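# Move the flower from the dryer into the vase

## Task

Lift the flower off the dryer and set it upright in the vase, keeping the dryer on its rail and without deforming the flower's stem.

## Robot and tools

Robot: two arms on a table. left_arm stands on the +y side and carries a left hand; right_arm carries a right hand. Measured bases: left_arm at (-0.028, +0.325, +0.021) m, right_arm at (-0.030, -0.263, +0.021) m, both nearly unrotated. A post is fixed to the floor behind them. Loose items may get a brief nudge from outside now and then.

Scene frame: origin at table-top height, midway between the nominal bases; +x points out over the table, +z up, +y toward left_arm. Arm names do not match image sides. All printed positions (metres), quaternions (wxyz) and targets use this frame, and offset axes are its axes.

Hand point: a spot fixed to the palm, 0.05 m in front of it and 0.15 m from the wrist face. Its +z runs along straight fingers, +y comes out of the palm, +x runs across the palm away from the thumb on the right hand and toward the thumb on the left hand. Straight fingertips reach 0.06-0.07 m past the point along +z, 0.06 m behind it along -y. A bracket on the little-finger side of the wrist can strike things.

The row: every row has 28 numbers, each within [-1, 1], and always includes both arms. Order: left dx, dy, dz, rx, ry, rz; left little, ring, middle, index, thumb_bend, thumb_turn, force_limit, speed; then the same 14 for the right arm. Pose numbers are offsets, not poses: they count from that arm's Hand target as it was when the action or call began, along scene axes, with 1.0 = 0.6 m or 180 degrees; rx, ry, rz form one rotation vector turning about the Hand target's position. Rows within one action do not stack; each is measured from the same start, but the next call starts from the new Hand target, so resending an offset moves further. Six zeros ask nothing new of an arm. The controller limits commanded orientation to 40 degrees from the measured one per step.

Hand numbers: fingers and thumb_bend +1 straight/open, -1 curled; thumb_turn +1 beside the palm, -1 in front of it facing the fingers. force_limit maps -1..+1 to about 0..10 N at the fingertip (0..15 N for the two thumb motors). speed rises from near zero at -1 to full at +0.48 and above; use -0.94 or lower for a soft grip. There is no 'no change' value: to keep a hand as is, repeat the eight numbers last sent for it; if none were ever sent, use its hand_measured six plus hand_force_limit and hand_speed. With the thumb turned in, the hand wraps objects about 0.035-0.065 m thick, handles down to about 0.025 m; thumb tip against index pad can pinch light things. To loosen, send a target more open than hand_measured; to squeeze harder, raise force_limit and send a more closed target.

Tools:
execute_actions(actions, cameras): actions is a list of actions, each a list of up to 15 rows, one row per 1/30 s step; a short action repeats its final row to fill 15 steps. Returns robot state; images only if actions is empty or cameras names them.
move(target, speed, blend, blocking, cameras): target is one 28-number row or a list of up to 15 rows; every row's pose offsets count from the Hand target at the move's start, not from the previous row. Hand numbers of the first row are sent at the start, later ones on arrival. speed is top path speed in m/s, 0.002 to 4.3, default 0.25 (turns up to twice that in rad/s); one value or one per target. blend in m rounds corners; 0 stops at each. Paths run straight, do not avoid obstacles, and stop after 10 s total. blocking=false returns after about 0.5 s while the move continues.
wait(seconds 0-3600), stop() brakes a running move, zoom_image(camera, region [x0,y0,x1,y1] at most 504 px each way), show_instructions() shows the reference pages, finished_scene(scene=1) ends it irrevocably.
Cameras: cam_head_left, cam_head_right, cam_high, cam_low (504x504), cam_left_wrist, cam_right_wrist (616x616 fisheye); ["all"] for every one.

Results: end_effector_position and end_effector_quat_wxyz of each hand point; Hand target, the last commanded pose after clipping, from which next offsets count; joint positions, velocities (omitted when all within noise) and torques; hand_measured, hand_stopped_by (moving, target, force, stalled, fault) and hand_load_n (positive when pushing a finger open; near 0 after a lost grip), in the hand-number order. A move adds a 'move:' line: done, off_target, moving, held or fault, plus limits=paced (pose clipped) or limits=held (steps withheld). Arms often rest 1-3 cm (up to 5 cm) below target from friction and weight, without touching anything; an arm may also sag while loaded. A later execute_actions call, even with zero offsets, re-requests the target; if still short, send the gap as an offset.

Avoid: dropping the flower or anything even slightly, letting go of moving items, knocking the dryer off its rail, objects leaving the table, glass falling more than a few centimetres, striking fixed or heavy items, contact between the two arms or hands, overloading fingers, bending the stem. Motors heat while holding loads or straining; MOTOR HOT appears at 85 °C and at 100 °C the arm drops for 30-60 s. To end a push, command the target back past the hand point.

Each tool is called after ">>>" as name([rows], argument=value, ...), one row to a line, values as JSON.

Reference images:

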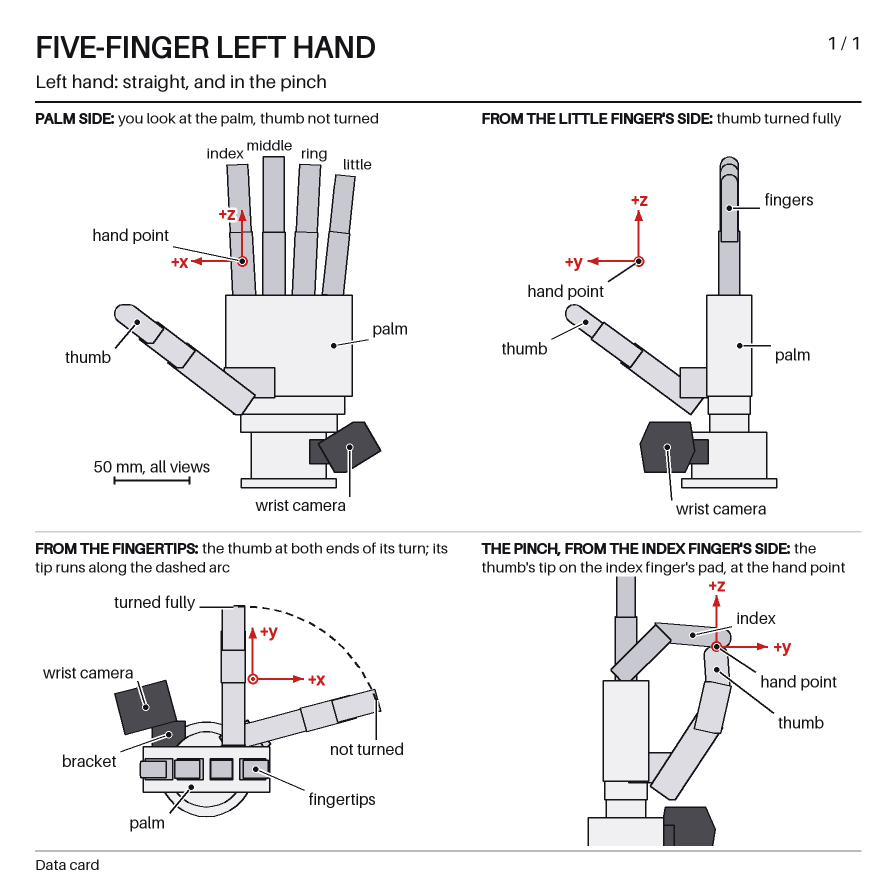

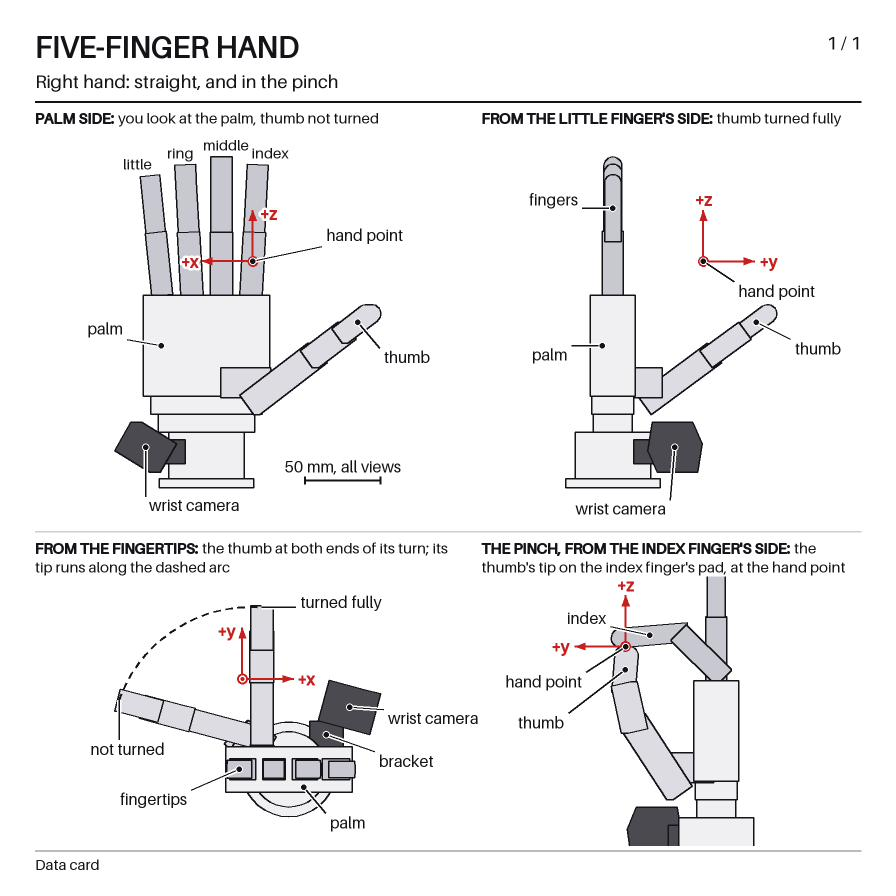

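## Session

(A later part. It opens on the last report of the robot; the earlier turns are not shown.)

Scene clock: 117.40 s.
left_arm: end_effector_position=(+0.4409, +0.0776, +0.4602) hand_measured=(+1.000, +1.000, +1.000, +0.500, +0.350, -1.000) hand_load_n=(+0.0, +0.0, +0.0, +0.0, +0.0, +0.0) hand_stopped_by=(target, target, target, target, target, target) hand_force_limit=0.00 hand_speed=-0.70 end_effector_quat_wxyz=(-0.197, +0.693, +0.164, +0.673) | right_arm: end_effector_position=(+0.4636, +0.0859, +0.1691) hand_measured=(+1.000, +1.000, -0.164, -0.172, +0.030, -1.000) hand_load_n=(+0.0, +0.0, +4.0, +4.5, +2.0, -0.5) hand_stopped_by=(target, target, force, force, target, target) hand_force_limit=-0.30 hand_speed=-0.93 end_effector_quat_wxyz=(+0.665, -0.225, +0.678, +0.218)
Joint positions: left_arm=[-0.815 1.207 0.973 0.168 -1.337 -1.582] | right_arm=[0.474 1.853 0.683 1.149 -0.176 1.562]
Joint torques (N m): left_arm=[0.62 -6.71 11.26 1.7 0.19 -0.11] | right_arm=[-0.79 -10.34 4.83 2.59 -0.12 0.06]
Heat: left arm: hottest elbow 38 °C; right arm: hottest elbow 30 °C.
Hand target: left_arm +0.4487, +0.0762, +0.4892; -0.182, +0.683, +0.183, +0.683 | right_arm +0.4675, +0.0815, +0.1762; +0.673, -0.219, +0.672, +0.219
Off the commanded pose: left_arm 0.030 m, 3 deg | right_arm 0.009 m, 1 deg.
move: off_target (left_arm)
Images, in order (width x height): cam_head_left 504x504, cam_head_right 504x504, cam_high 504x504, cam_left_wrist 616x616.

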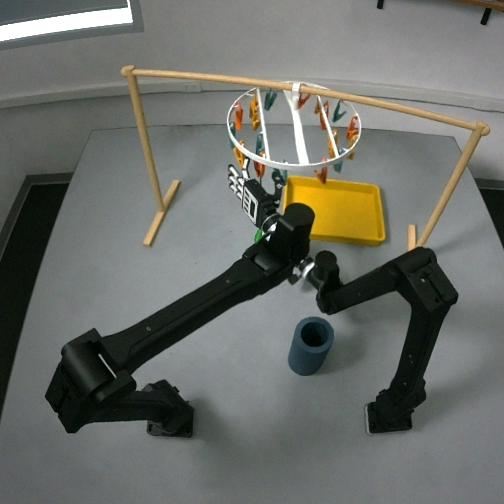

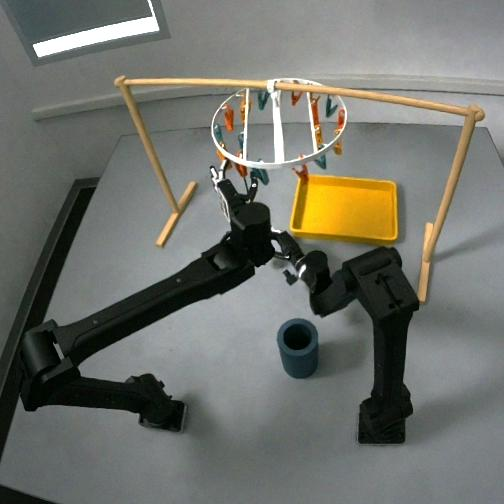

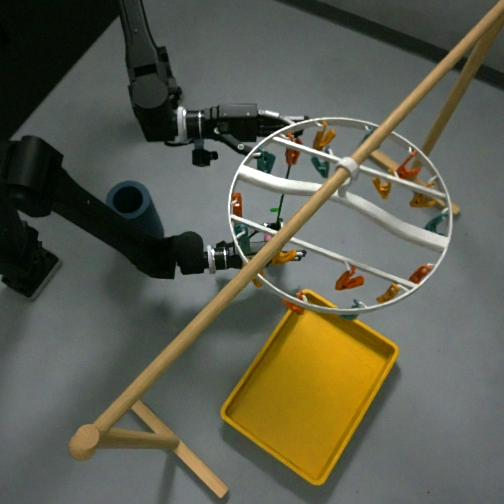

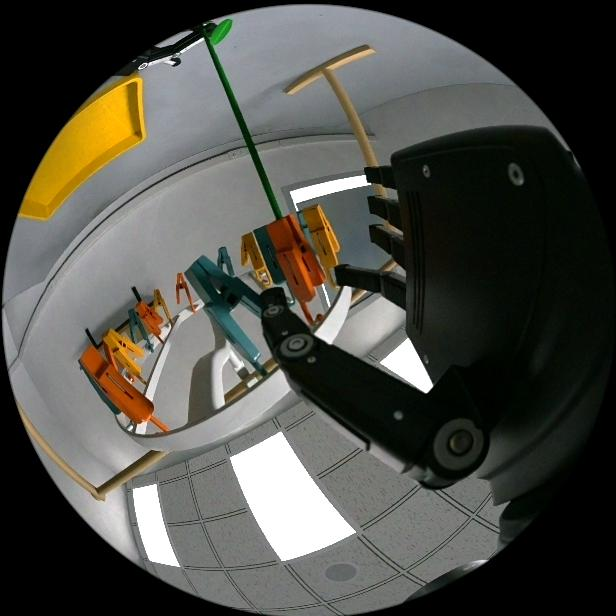

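>>> move([
  [0.031,0.026,-0.001,0,0,0,1,1,1,0.5,0.35,-1,0.0,-0.7,0,0,0,0,0,0,1,1,-0.4,-0.4,0.03,-1,-0.3,-0.93],
], speed=0.04, cameras=["cam_left_wrist","cam_head_left","cam_head_right","cam_high"])

>>> zoom_image(camera="cam_head_left", region=[220, 120, 300, 200])

>>> zoom_image(camera="cam_left_wrist", region=[220, 160, 420, 360])

>>> zoom_image(camera="cam_high", region=[240, 90, 340, 190])

Scene clock: 118.60 s.
left_arm: end_effector_position=(+0.4589, +0.0931, +0.4580) hand_measured=(+1.000, +1.000, +1.000, +0.500, +0.350, -1.000) hand_load_n=(+0.0, +0.0, +0.0, +0.0, +0.0, +0.0) hand_stopped_by=(target, target, target, target, target, target) hand_force_limit=0.00 hand_speed=-0.70 end_effector_quat_wxyz=(-0.196, +0.695, +0.164, +0.672) | right_arm: end_effector_position=(+0.4636, +0.0859, +0.1691) hand_measured=(+1.000, +1.000, -0.164, -0.172, +0.030, -1.000) hand_load_n=(+0.0, +0.0, +4.5, +4.5, +2.0, -0.5) hand_stopped_by=(target, target, force, force, target, target) hand_force_limit=-0.30 hand_speed=-0.93 end_effector_quat_wxyz=(+0.665, -0.225, +0.678, +0.218)
Joint positions: left_arm=[-0.755 1.212 0.973 0.173 -1.277 -1.582] | right_arm=[0.474 1.853 0.683 1.149 -0.176 1.562]
Joint torques (N m): left_arm=[0.62 -6.77 11.66 1.72 0.14 -0.1] | right_arm=[-0.85 -10.29 4.83 2.61 -0.12 0.06]
Heat: left arm: hottest elbow 38 °C; right arm: hottest elbow 30 °C.
Hand target: left_arm +0.4674, +0.0918, +0.4885; -0.183, +0.683, +0.183, +0.683 | right_arm +0.4675, +0.0815, +0.1762; +0.673, -0.219, +0.672, +0.219
Off the commanded pose: left_arm 0.032 m, 3 deg | right_arm 0.009 m, 1 deg.
move: off_target (left_arm)
Images, in order (width x height): cam_head_left 504x504, cam_head_right 504x504, cam_high 504x504, cam_left_wrist 616x616.

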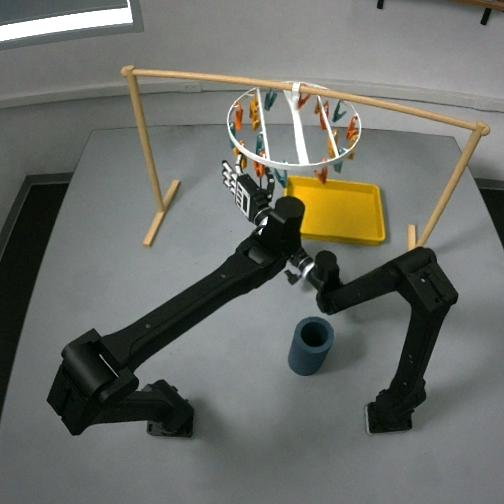

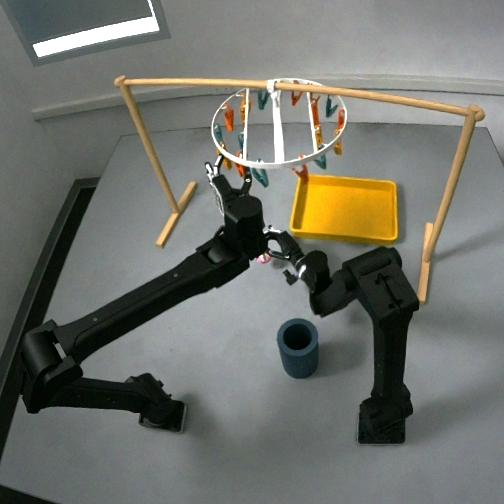

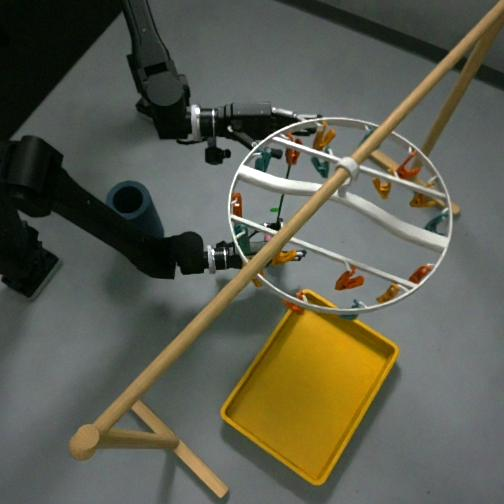

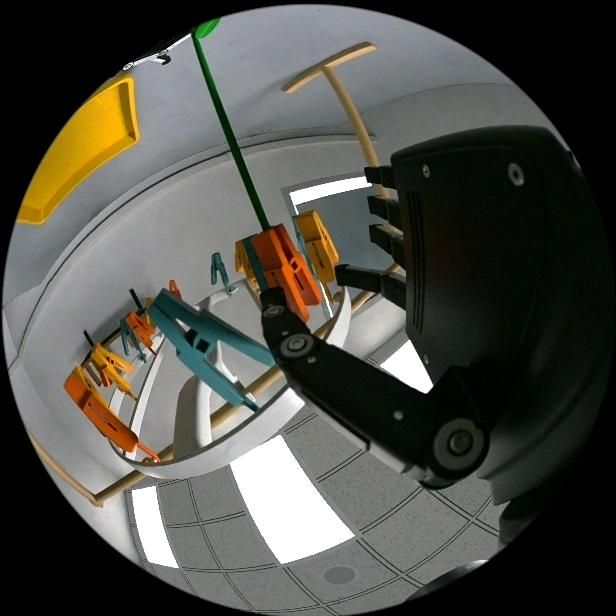

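Scaled by 6.300 from the camera's image (finer frame: 720x720).

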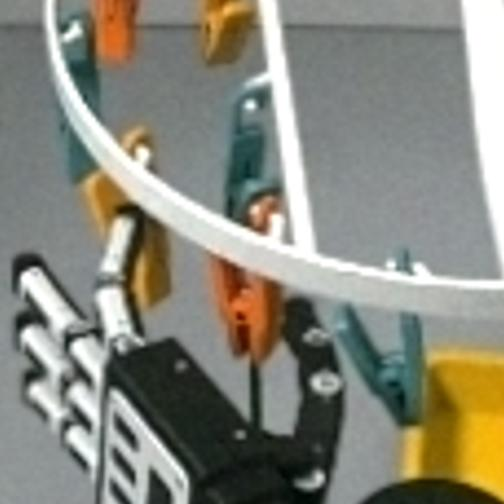

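Scaled by 2.520 from the camera's image (finer frame: 880x880).

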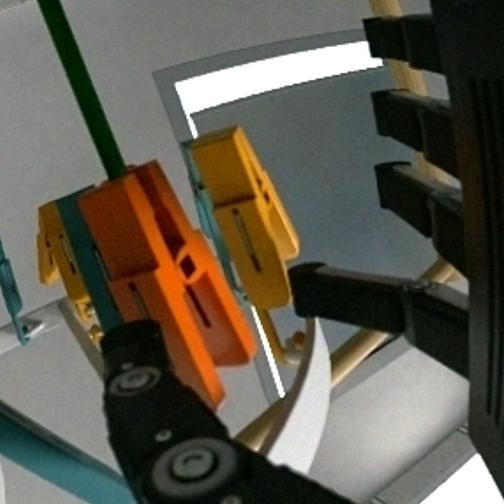

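Scaled by 5.040 from the camera's image (finer frame: 720x720).

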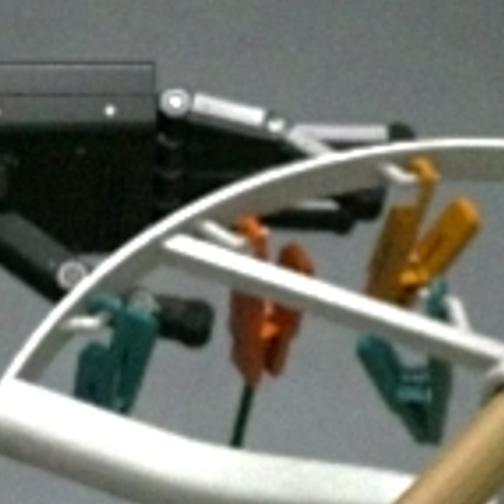

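>>> move([
  [0,0,0.0,0,0,0,1,1,1,0.25,0.2,-1,0.0,-0.7,0,0,0,0,0,0,1,1,-0.4,-0.4,0.03,-1,-0.3,-0.93],
], speed=0.04, cameras=["cam_left_wrist","cam_head_left","cam_high"])

>>> zoom_image(camera="cam_head_left", region=[220, 120, 300, 200])

>>> zoom_image(camera="cam_left_wrist", region=[220, 160, 420, 360])

>>> zoom_image(camera="cam_high", region=[240, 90, 340, 190])

Scene clock: 119.47 s.
left_arm: end_effector_position=(+0.4589, +0.0931, +0.4580) hand_measured=(+1.000, +1.000, +1.000, +0.250, +0.200, -1.000) hand_load_n=(+0.0, +0.0, +0.0, +0.0, +0.0, +0.0) hand_stopped_by=(target, target, target, target, target, target) hand_force_limit=0.00 hand_speed=-0.70 end_effector_quat_wxyz=(-0.196, +0.695, +0.164, +0.672) | right_arm: end_effector_position=(+0.4636, +0.0859, +0.1691) hand_measured=(+1.000, +1.000, -0.164, -0.172, +0.030, -1.000) hand_load_n=(+0.0, +0.0, +4.0, +4.0, +1.5, -0.5) hand_stopped_by=(target, target, force, force, target, target) hand_force_limit=-0.30 hand_speed=-0.93 end_effector_quat_wxyz=(+0.665, -0.225, +0.678, +0.218)
Joint positions: left_arm=[-0.755 1.212 0.973 0.173 -1.277 -1.582] | right_arm=[0.474 1.853 0.683 1.149 -0.176 1.562]
Joint torques (N m): left_arm=[0.67 -6.83 11.67 1.72 0.18 -0.11] | right_arm=[-0.85 -10.4 4.83 2.61 -0.13 0.06]
Heat: left arm: hottest elbow 38 °C; right arm: hottest elbow 30 °C.
Hand target: left_arm +0.4674, +0.0919, +0.4885; -0.183, +0.683, +0.183, +0.683 | right_arm +0.4675, +0.0815, +0.1762; +0.673, -0.219, +0.672, +0.219
Off the commanded pose: left_arm 0.032 m, 3 deg | right_arm 0.009 m, 1 deg.
move: done
Images, in order (width x height): cam_head_left 504x504, cam_high 504x504, cam_left_wrist 616x616.

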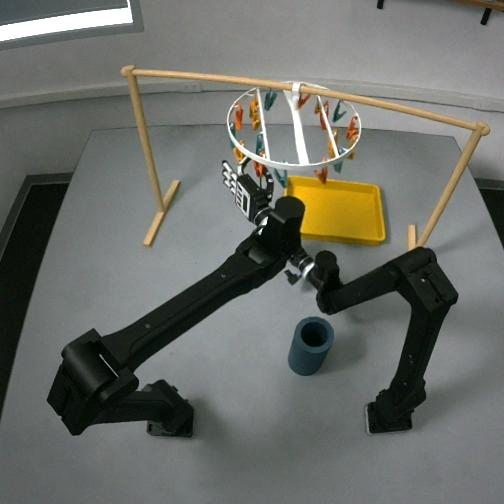

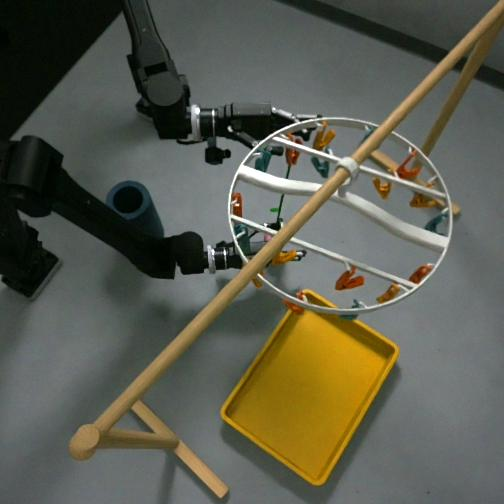

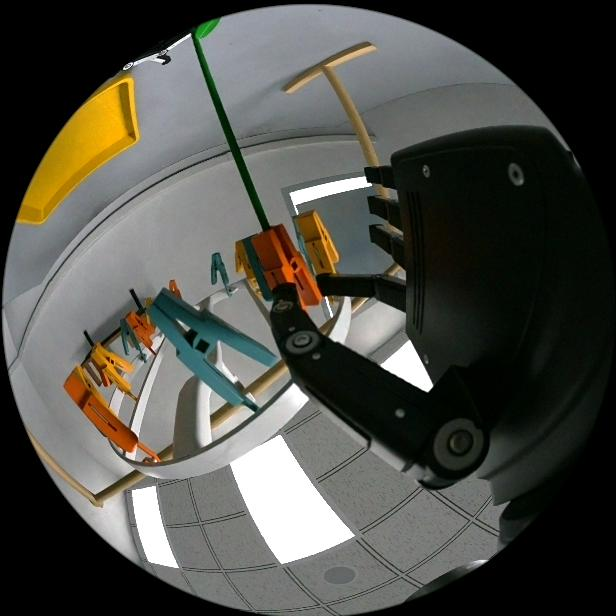

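Scaled by 6.300 from the camera's image (finer frame: 720x720).

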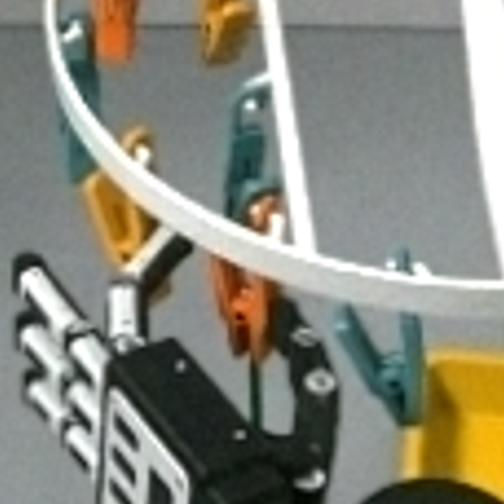

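Scaled by 2.520 from the camera's image (finer frame: 880x880).

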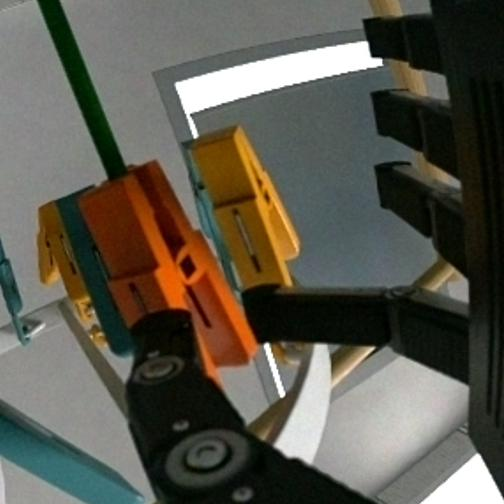

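Scaled by 5.040 from the camera's image (finer frame: 720x720).

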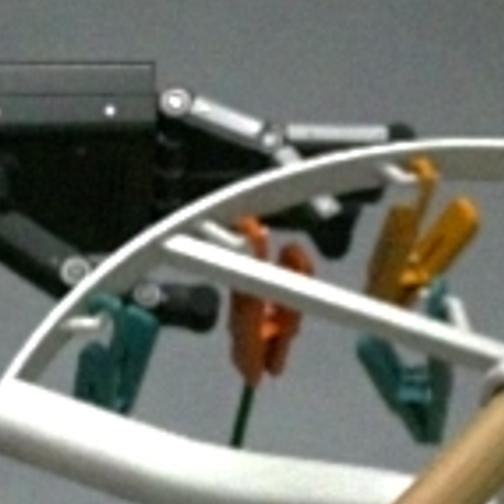

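>>> move([
  [0,0,0.0,0,0,0,1,1,1,0.1,0.1,-1,0.0,-0.8,0,0,0,0,0,0,1,1,-0.4,-0.4,0.03,-1,-0.3,-0.93],
], speed=0.04, cameras=["cam_left_wrist","cam_head_left","cam_high"])

>>> zoom_image(camera="cam_head_left", region=[220, 120, 300, 200])

>>> zoom_image(camera="cam_left_wrist", region=[220, 160, 420, 360])

>>> zoom_image(camera="cam_high", region=[240, 90, 340, 190])

Scene clock: 120.33 s.
left_arm: end_effector_position=(+0.4589, +0.0931, +0.4580) hand_measured=(+1.000, +1.000, +1.000, +0.100, +0.100, -1.000) hand_load_n=(+0.0, +0.0, +0.0, +0.0, +0.5, -0.5) hand_stopped_by=(target, target, target, target, target, target) hand_force_limit=0.00 hand_speed=-0.80 end_effector_quat_wxyz=(-0.196, +0.695, +0.164, +0.672) | right_arm: end_effector_position=(+0.4636, +0.0859, +0.1691) hand_measured=(+1.000, +1.000, -0.164, -0.172, +0.030, -1.000) hand_load_n=(+0.0, +0.0, +4.5, +4.5, +2.0, -0.5) hand_stopped_by=(target, target, force, force, target, target) hand_force_limit=-0.30 hand_speed=-0.93 end_effector_quat_wxyz=(+0.665, -0.225, +0.678, +0.218)
Joint positions: left_arm=[-0.755 1.212 0.973 0.173 -1.277 -1.582] | right_arm=[0.474 1.853 0.683 1.149 -0.176 1.562]
Joint torques (N m): left_arm=[0.62 -6.83 11.67 1.72 0.18 -0.11] | right_arm=[-0.85 -10.34 4.83 2.59 -0.12 0.06]
Heat: left arm: hottest elbow 38 °C; right arm: hottest elbow 30 °C.
Hand target: left_arm +0.4674, +0.0919, +0.4885; -0.183, +0.683, +0.183, +0.683 | right_arm +0.4675, +0.0815, +0.1762; +0.673, -0.219, +0.672, +0.219
Off the commanded pose: left_arm 0.032 m, 3 deg | right_arm 0.009 m, 1 deg.
move: done
Images, in order (width x height): cam_head_left 504x504, cam_high 504x504, cam_left_wrist 616x616.

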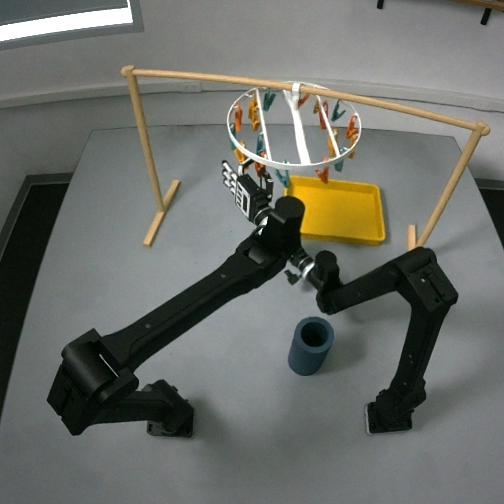

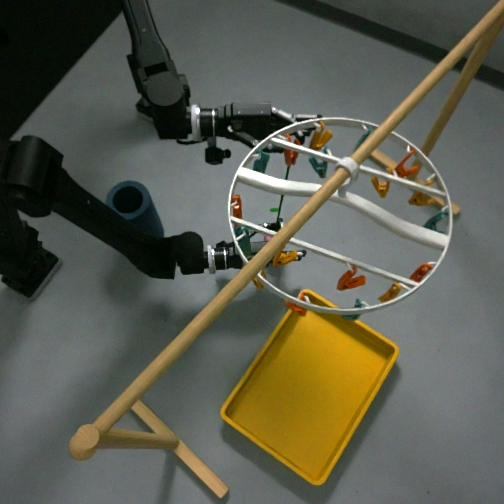

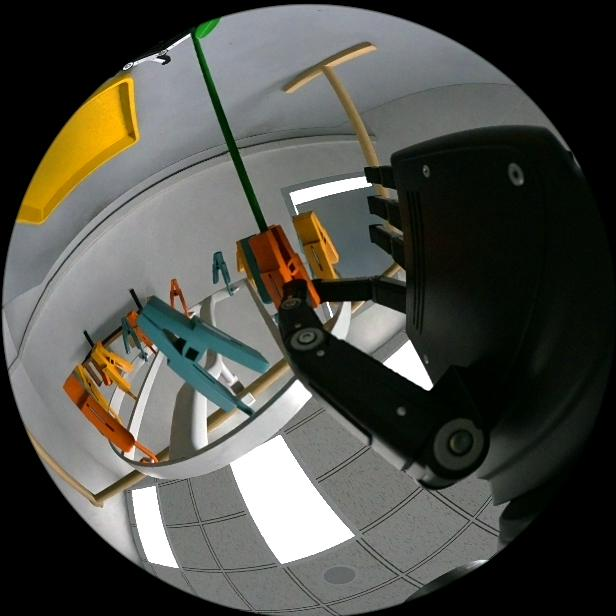

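Scaled by 6.300 from the camera's image (finer frame: 720x720).

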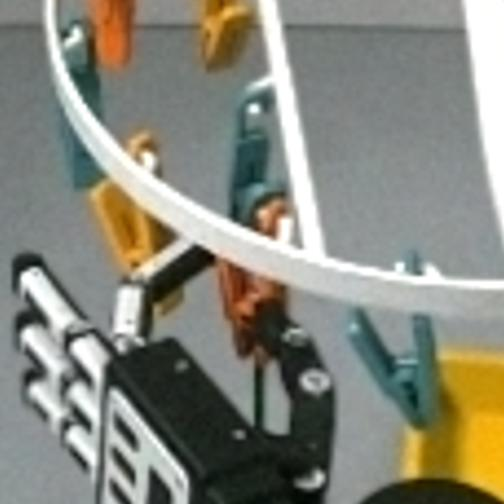

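Scaled by 2.520 from the camera's image (finer frame: 880x880).

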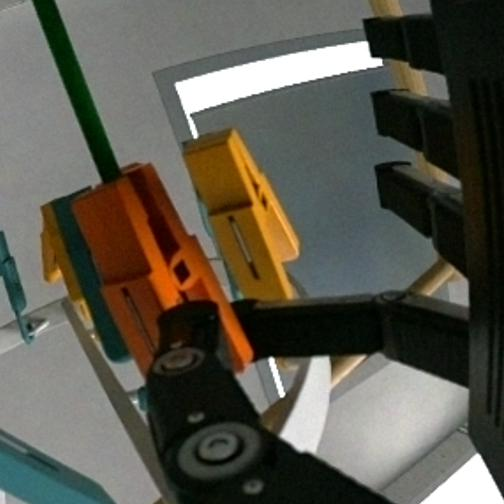

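Scaled by 5.040 from the camera's image (finer frame: 720x720).

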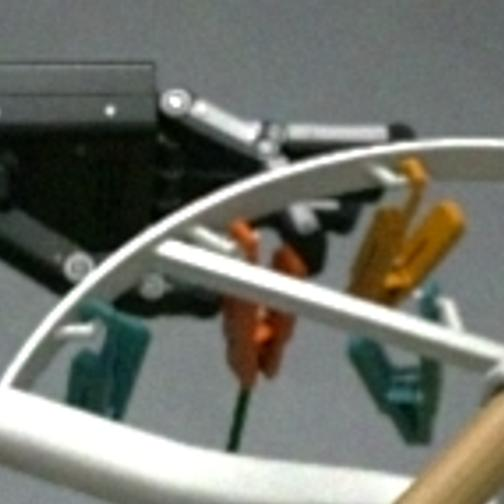

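>>> move([
  [0,0,0.0,0,0,0,1,1,1,-0.1,0.0,-1,0.2,-0.8,0,0,0,0,0,0,1,1,-0.4,-0.4,0.03,-1,-0.3,-0.93],
], speed=0.04, cameras=["cam_left_wrist","cam_head_left","cam_high"])

>>> zoom_image(camera="cam_head_left", region=[220, 120, 300, 200])

>>> zoom_image(camera="cam_left_wrist", region=[220, 160, 420, 360])

>>> zoom_image(camera="cam_high", region=[240, 90, 340, 190])

Scene clock: 121.13 s.
left_arm: end_effector_position=(+0.4592, +0.0929, +0.4597) hand_measured=(+1.000, +1.000, +1.000, -0.100, +0.000, -1.000) hand_load_n=(+0.0, +0.0, +0.0, +0.0, +0.0, +0.0) hand_stopped_by=(target, target, target, target, target, target) hand_force_limit=0.20 hand_speed=-0.80 end_effector_quat_wxyz=(-0.195, +0.694, +0.165, +0.673) | right_arm: end_effector_position=(+0.4636, +0.0859, +0.1691) hand_measured=(+1.000, +1.000, -0.164, -0.172, +0.030, -1.000) hand_load_n=(+0.0, +0.0, +5.0, +3.5, +1.5, -1.0) hand_stopped_by=(target, target, force, force, target, target) hand_force_limit=-0.30 hand_speed=-0.93 end_effector_quat_wxyz=(+0.665, -0.225, +0.678, +0.218)
Joint positions: left_arm=[-0.755 1.213 0.977 0.173 -1.277 -1.582] | right_arm=[0.474 1.853 0.683 1.149 -0.176 1.562]
Joint torques (N m): left_arm=[0.56 -6.83 11.47 1.72 0.19 -0.11] | right_arm=[-0.79 -10.34 4.86 2.61 -0.12 0.06]
Heat: left arm: hottest elbow 38 °C; right arm: hottest elbow 30 °C.
Hand target: left_arm +0.4674, +0.0918, +0.4884; -0.183, +0.683, +0.183, +0.683 | right_arm +0.4675, +0.0815, +0.1762; +0.673, -0.219, +0.672, +0.219
Off the commanded pose: left_arm 0.030 m, 3 deg | right_arm 0.009 m, 1 deg.
move: done
Images, in order (width x height): cam_head_left 504x504, cam_high 504x504, cam_left_wrist 616x616.

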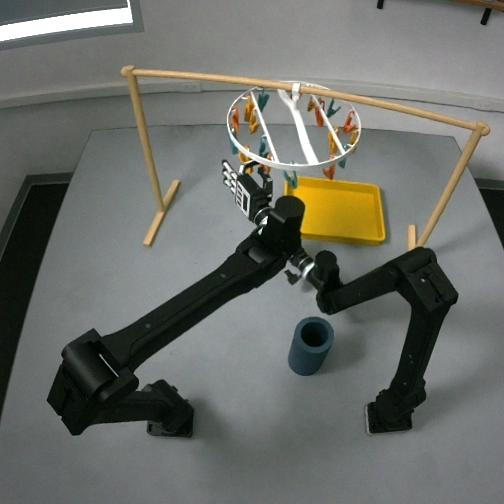

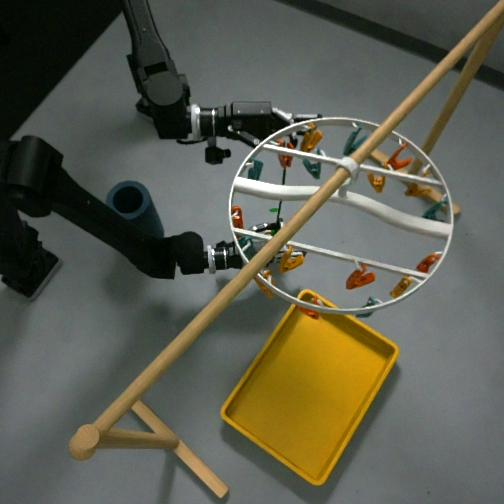

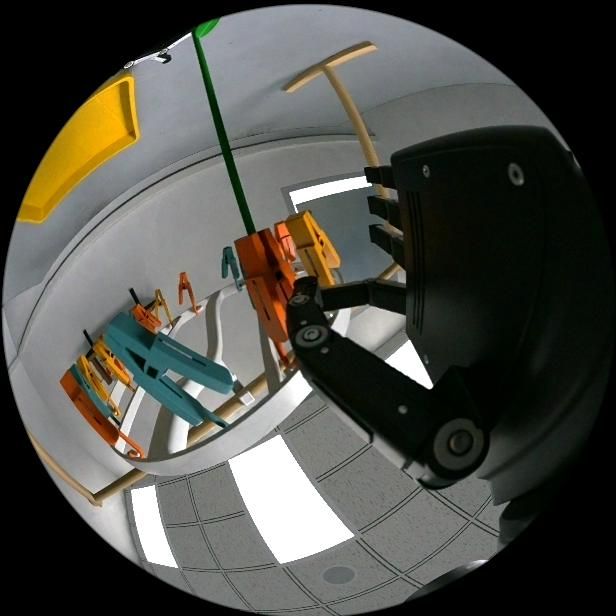

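Scaled by 6.300 from the camera's image (finer frame: 720x720).

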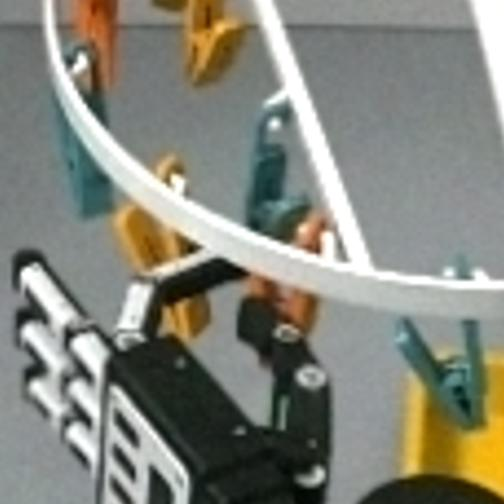

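Scaled by 2.520 from the camera's image (finer frame: 880x880).

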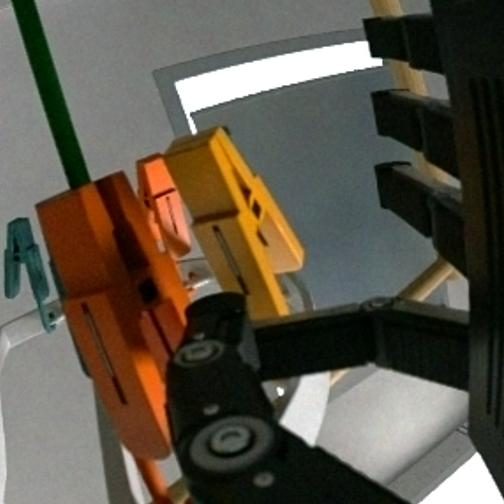

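Scaled by 5.040 from the camera's image (finer frame: 720x720).

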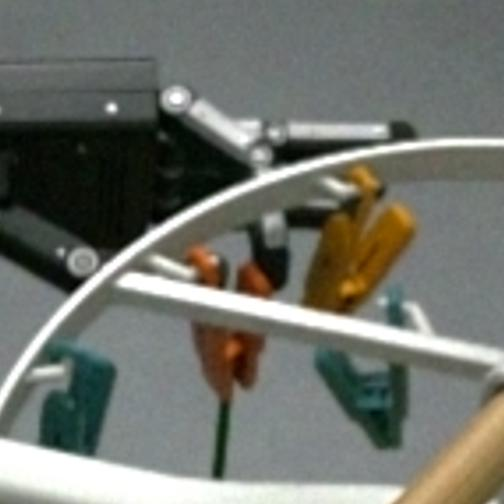

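>>> move([
  [0,0,0.0,0,0,0,1,1,1,0.5,0.4,-1,0.2,-0.8,0,0,0,0,0,0,1,1,-0.4,-0.4,0.03,-1,-0.3,-0.93],
], speed=0.04, cameras=["cam_left_wrist"])

>>> move([
  [0,0,0.0,0,0,0,1,1,1,0.15,0.3,-1,0.2,-0.8,0,0,0,0,0,0,1,1,-0.4,-0.4,0.03,-1,-0.3,-0.93],
], speed=0.04, cameras=["cam_left_wrist","cam_head_left","cam_high"])

>>> zoom_image(camera="cam_left_wrist", region=[220, 160, 420, 360])

>>> zoom_image(camera="cam_high", region=[240, 90, 340, 190])

Scene clock: 123.33 s.
left_arm: end_effector_position=(+0.4592, +0.0929, +0.4597) hand_measured=(+1.000, +1.000, +1.000, +0.500, +0.400, -1.000) hand_load_n=(+0.0, +0.0, +0.0, +0.0, -0.5, -1.0) hand_stopped_by=(target, target, target, target, target, target) hand_force_limit=0.20 hand_speed=-0.80 end_effector_quat_wxyz=(-0.195, +0.694, +0.165, +0.673) | right_arm: end_effector_position=(+0.4636, +0.0858, +0.1692) hand_measured=(+1.000, +1.000, -0.164, -0.172, +0.030, -1.000) hand_load_n=(+0.0, +0.0, +4.5, +4.5, +0.5, -1.0) hand_stopped_by=(target, target, force, force, target, target) hand_force_limit=-0.30 hand_speed=-0.93 end_effector_quat_wxyz=(+0.665, -0.225, +0.678, +0.218)
Joint positions: left_arm=[-0.755 1.213 0.977 0.173 -1.277 -1.582] | right_arm=[0.474 1.853 0.683 1.149 -0.176 1.564]
Joint torques (N m): left_arm=[0.62 -6.77 11.48 1.7 0.19 -0.11] | right_arm=[-0.85 -10.46 4.82 2.62 -0.12 0.04]
Heat: left arm: hottest elbow 39 °C; right arm: hottest elbow 30 °C.
Hand target: left_arm +0.4674, +0.0918, +0.4885; -0.183, +0.683, +0.183, +0.683 | right_arm +0.4674, +0.0815, +0.1762; +0.673, -0.219, +0.672, +0.219
Off the commanded pose: left_arm 0.030 m, 3 deg | right_arm 0.009 m, 1 deg.
move: done

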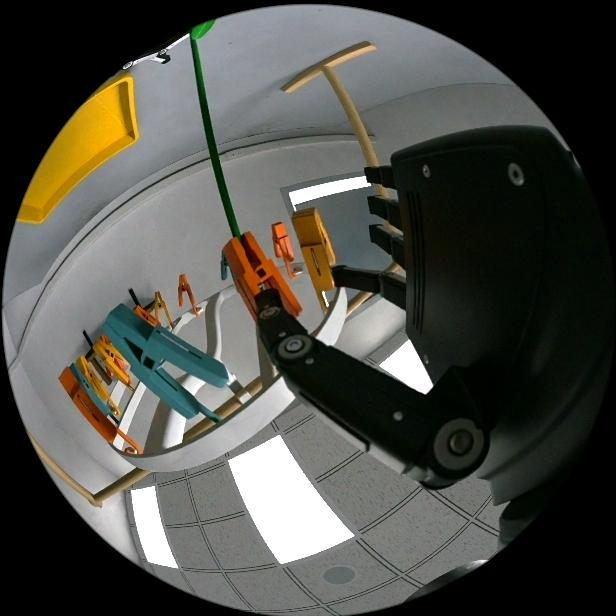

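Scene clock: 124.23 s.
left_arm: end_effector_position=(+0.4592, +0.0929, +0.4597) hand_measured=(+1.000, +1.000, +1.000, +0.150, +0.300, -1.000) hand_load_n=(+0.0, +0.0, +0.0, +0.0, +0.0, +0.0) hand_stopped_by=(target, target, target, target, target, target) hand_force_limit=0.20 hand_speed=-0.80 end_effector_quat_wxyz=(-0.195, +0.694, +0.165, +0.673) | right_arm: end_effector_position=(+0.4636, +0.0858, +0.1692) hand_measured=(+1.000, +1.000, -0.164, -0.172, +0.030, -1.000) hand_load_n=(+0.0, +0.0, +4.5, +4.0, +1.5, -0.5) hand_stopped_by=(target, target, force, force, target, target) hand_force_limit=-0.30 hand_speed=-0.93 end_effector_quat_wxyz=(+0.665, -0.225, +0.678, +0.218)
Joint positions: left_arm=[-0.755 1.213 0.977 0.173 -1.277 -1.582] | right_arm=[0.474 1.853 0.683 1.149 -0.176 1.564]
Joint torques (N m): left_arm=[0.62 -6.83 11.47 1.72 0.19 -0.11] | right_arm=[-0.79 -10.46 4.82 2.61 -0.12 0.04]
Heat: left arm: hottest elbow 39 °C; right arm: hottest elbow 30 °C.
Hand target: left_arm +0.4674, +0.0918, +0.4885; -0.183, +0.683, +0.183, +0.683 | right_arm +0.4674, +0.0815, +0.1762; +0.673, -0.219, +0.672, +0.219
Off the commanded pose: left_arm 0.030 m, 3 deg | right_arm 0.009 m, 1 deg.
move: done
Images, in order (width x height): cam_head_left 504x504, cam_high 504x504, cam_left_wrist 616x616.

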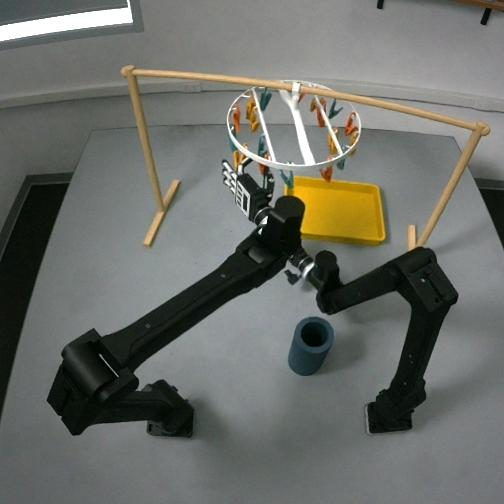

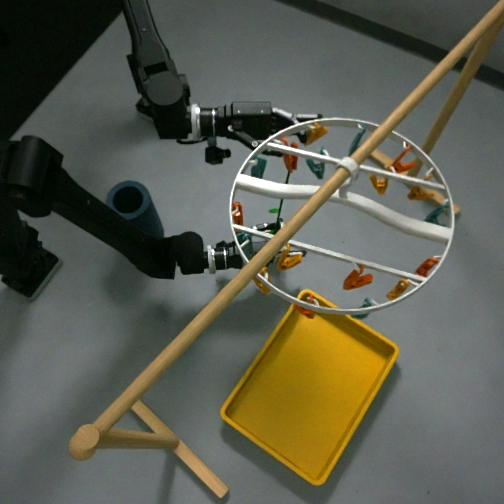

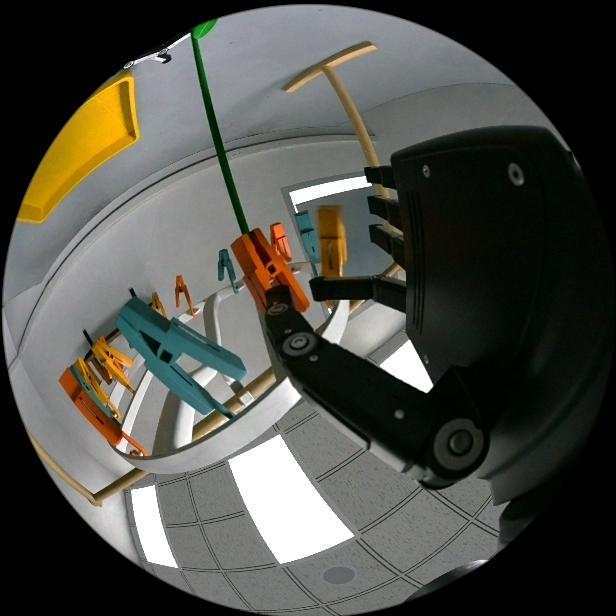

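Scaled by 2.520 from the camera's image (finer frame: 880x880).

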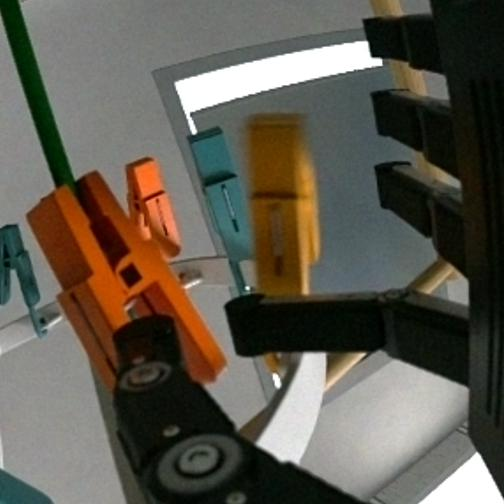

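Scaled by 5.040 from the camera's image (finer frame: 720x720).

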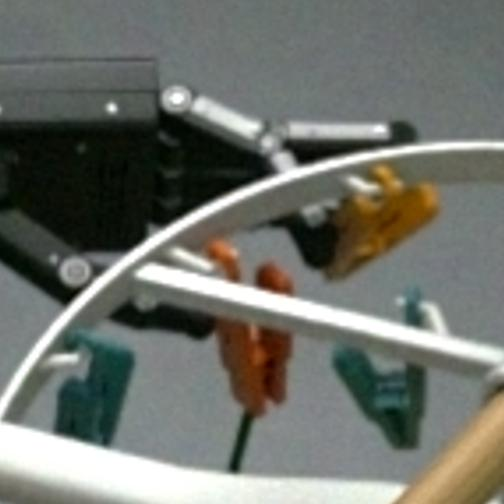

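>>> move([
  [-0.043,-0.0253,0.0,0,0,0,1,1,1,0.5,0.3,-1,0.2,-0.3,0,0,0,0,0,0,1,1,-0.4,-0.4,0.03,-1,-0.3,-0.93],
  [-0.043,-0.0253,0.0,0,0,0,1,1,1,0.5,0.4,-1,0.2,-0.3,0,0,0,0,0,0,1,1,-0.4,-0.4,0.03,-1,-0.3,-0.93],
], speed=0.04, cameras=["cam_left_wrist","cam_high","cam_head_left"])

>>> zoom_image(camera="cam_left_wrist", region=[220, 160, 420, 360])

>>> zoom_image(camera="cam_high", region=[240, 90, 340, 190])

Scene clock: 126.17 s.
left_arm: end_effector_position=(+0.4438, +0.0808, +0.4605) hand_measured=(+1.000, +1.000, +1.000, +0.500, +0.400, -1.000) hand_load_n=(+0.0, +0.0, +0.0, +0.0, +0.0, -0.5) hand_stopped_by=(target, target, target, target, target, target) hand_force_limit=0.20 hand_speed=-0.30 end_effector_quat_wxyz=(-0.201, +0.692, +0.169, +0.673) | right_arm: end_effector_position=(+0.4636, +0.0858, +0.1692) hand_measured=(+1.000, +1.000, -0.164, -0.172, +0.030, -1.000) hand_load_n=(+0.0, +0.0, +4.0, +4.5, +1.5, -0.5) hand_stopped_by=(target, target, force, force, target, target) hand_force_limit=-0.30 hand_speed=-0.93 end_effector_quat_wxyz=(+0.665, -0.225, +0.678, +0.218)
Joint positions: left_arm=[-0.808 1.213 0.977 0.173 -1.343 -1.582] | right_arm=[0.474 1.853 0.683 1.149 -0.176 1.564]
Joint torques (N m): left_arm=[-0.79 -8.23 10.45 1.4 0 -0.13] | right_arm=[-0.85 -10.4 4.83 2.61 -0.12 0.03]
Heat: left arm: hottest elbow 40 °C; right arm: hottest elbow 29 °C.
Hand target: left_arm +0.4416, +0.0767, +0.4885; -0.183, +0.683, +0.183, +0.683 | right_arm +0.4674, +0.0815, +0.1762; +0.673, -0.219, +0.672, +0.219
Off the commanded pose: left_arm 0.028 m, 3 deg | right_arm 0.009 m, 1 deg.
move: off_target (left_arm); target 2's new numbers were sent with left_arm's hand 0.028 m and 3 deg from that target
Images, in order (width x height): cam_head_left 504x504, cam_high 504x504, cam_left_wrist 616x616.

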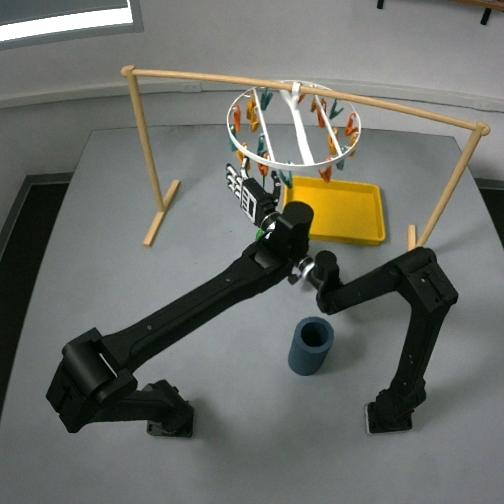

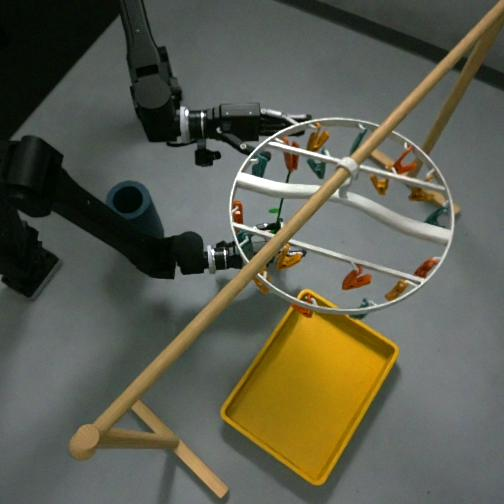

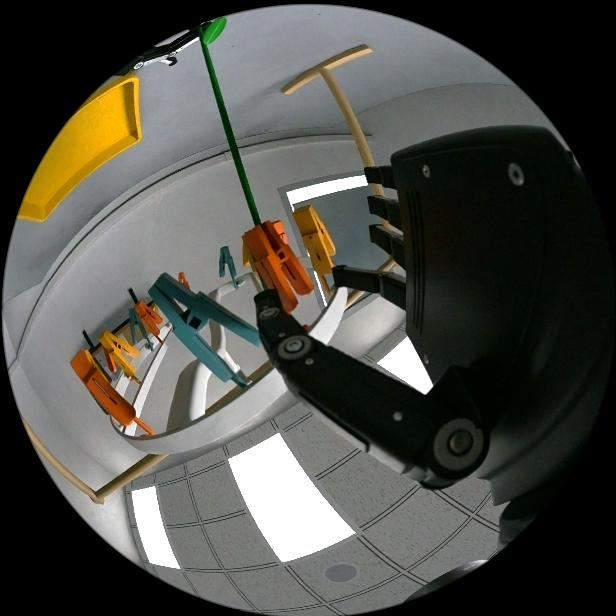

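Scaled by 2.520 from the camera's image (finer frame: 880x880).

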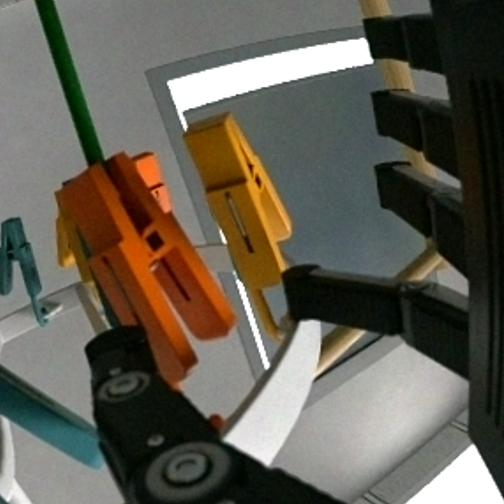

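Scaled by 5.040 from the camera's image (finer frame: 720x720).

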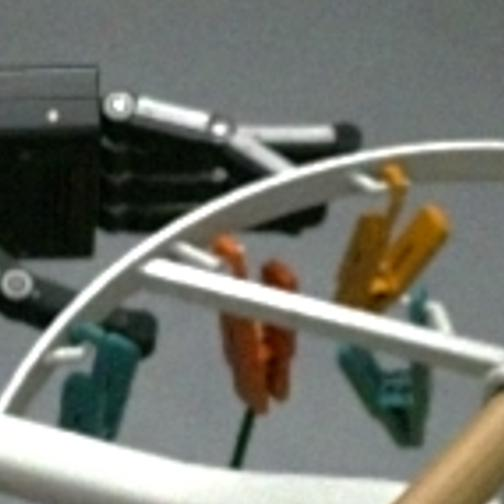

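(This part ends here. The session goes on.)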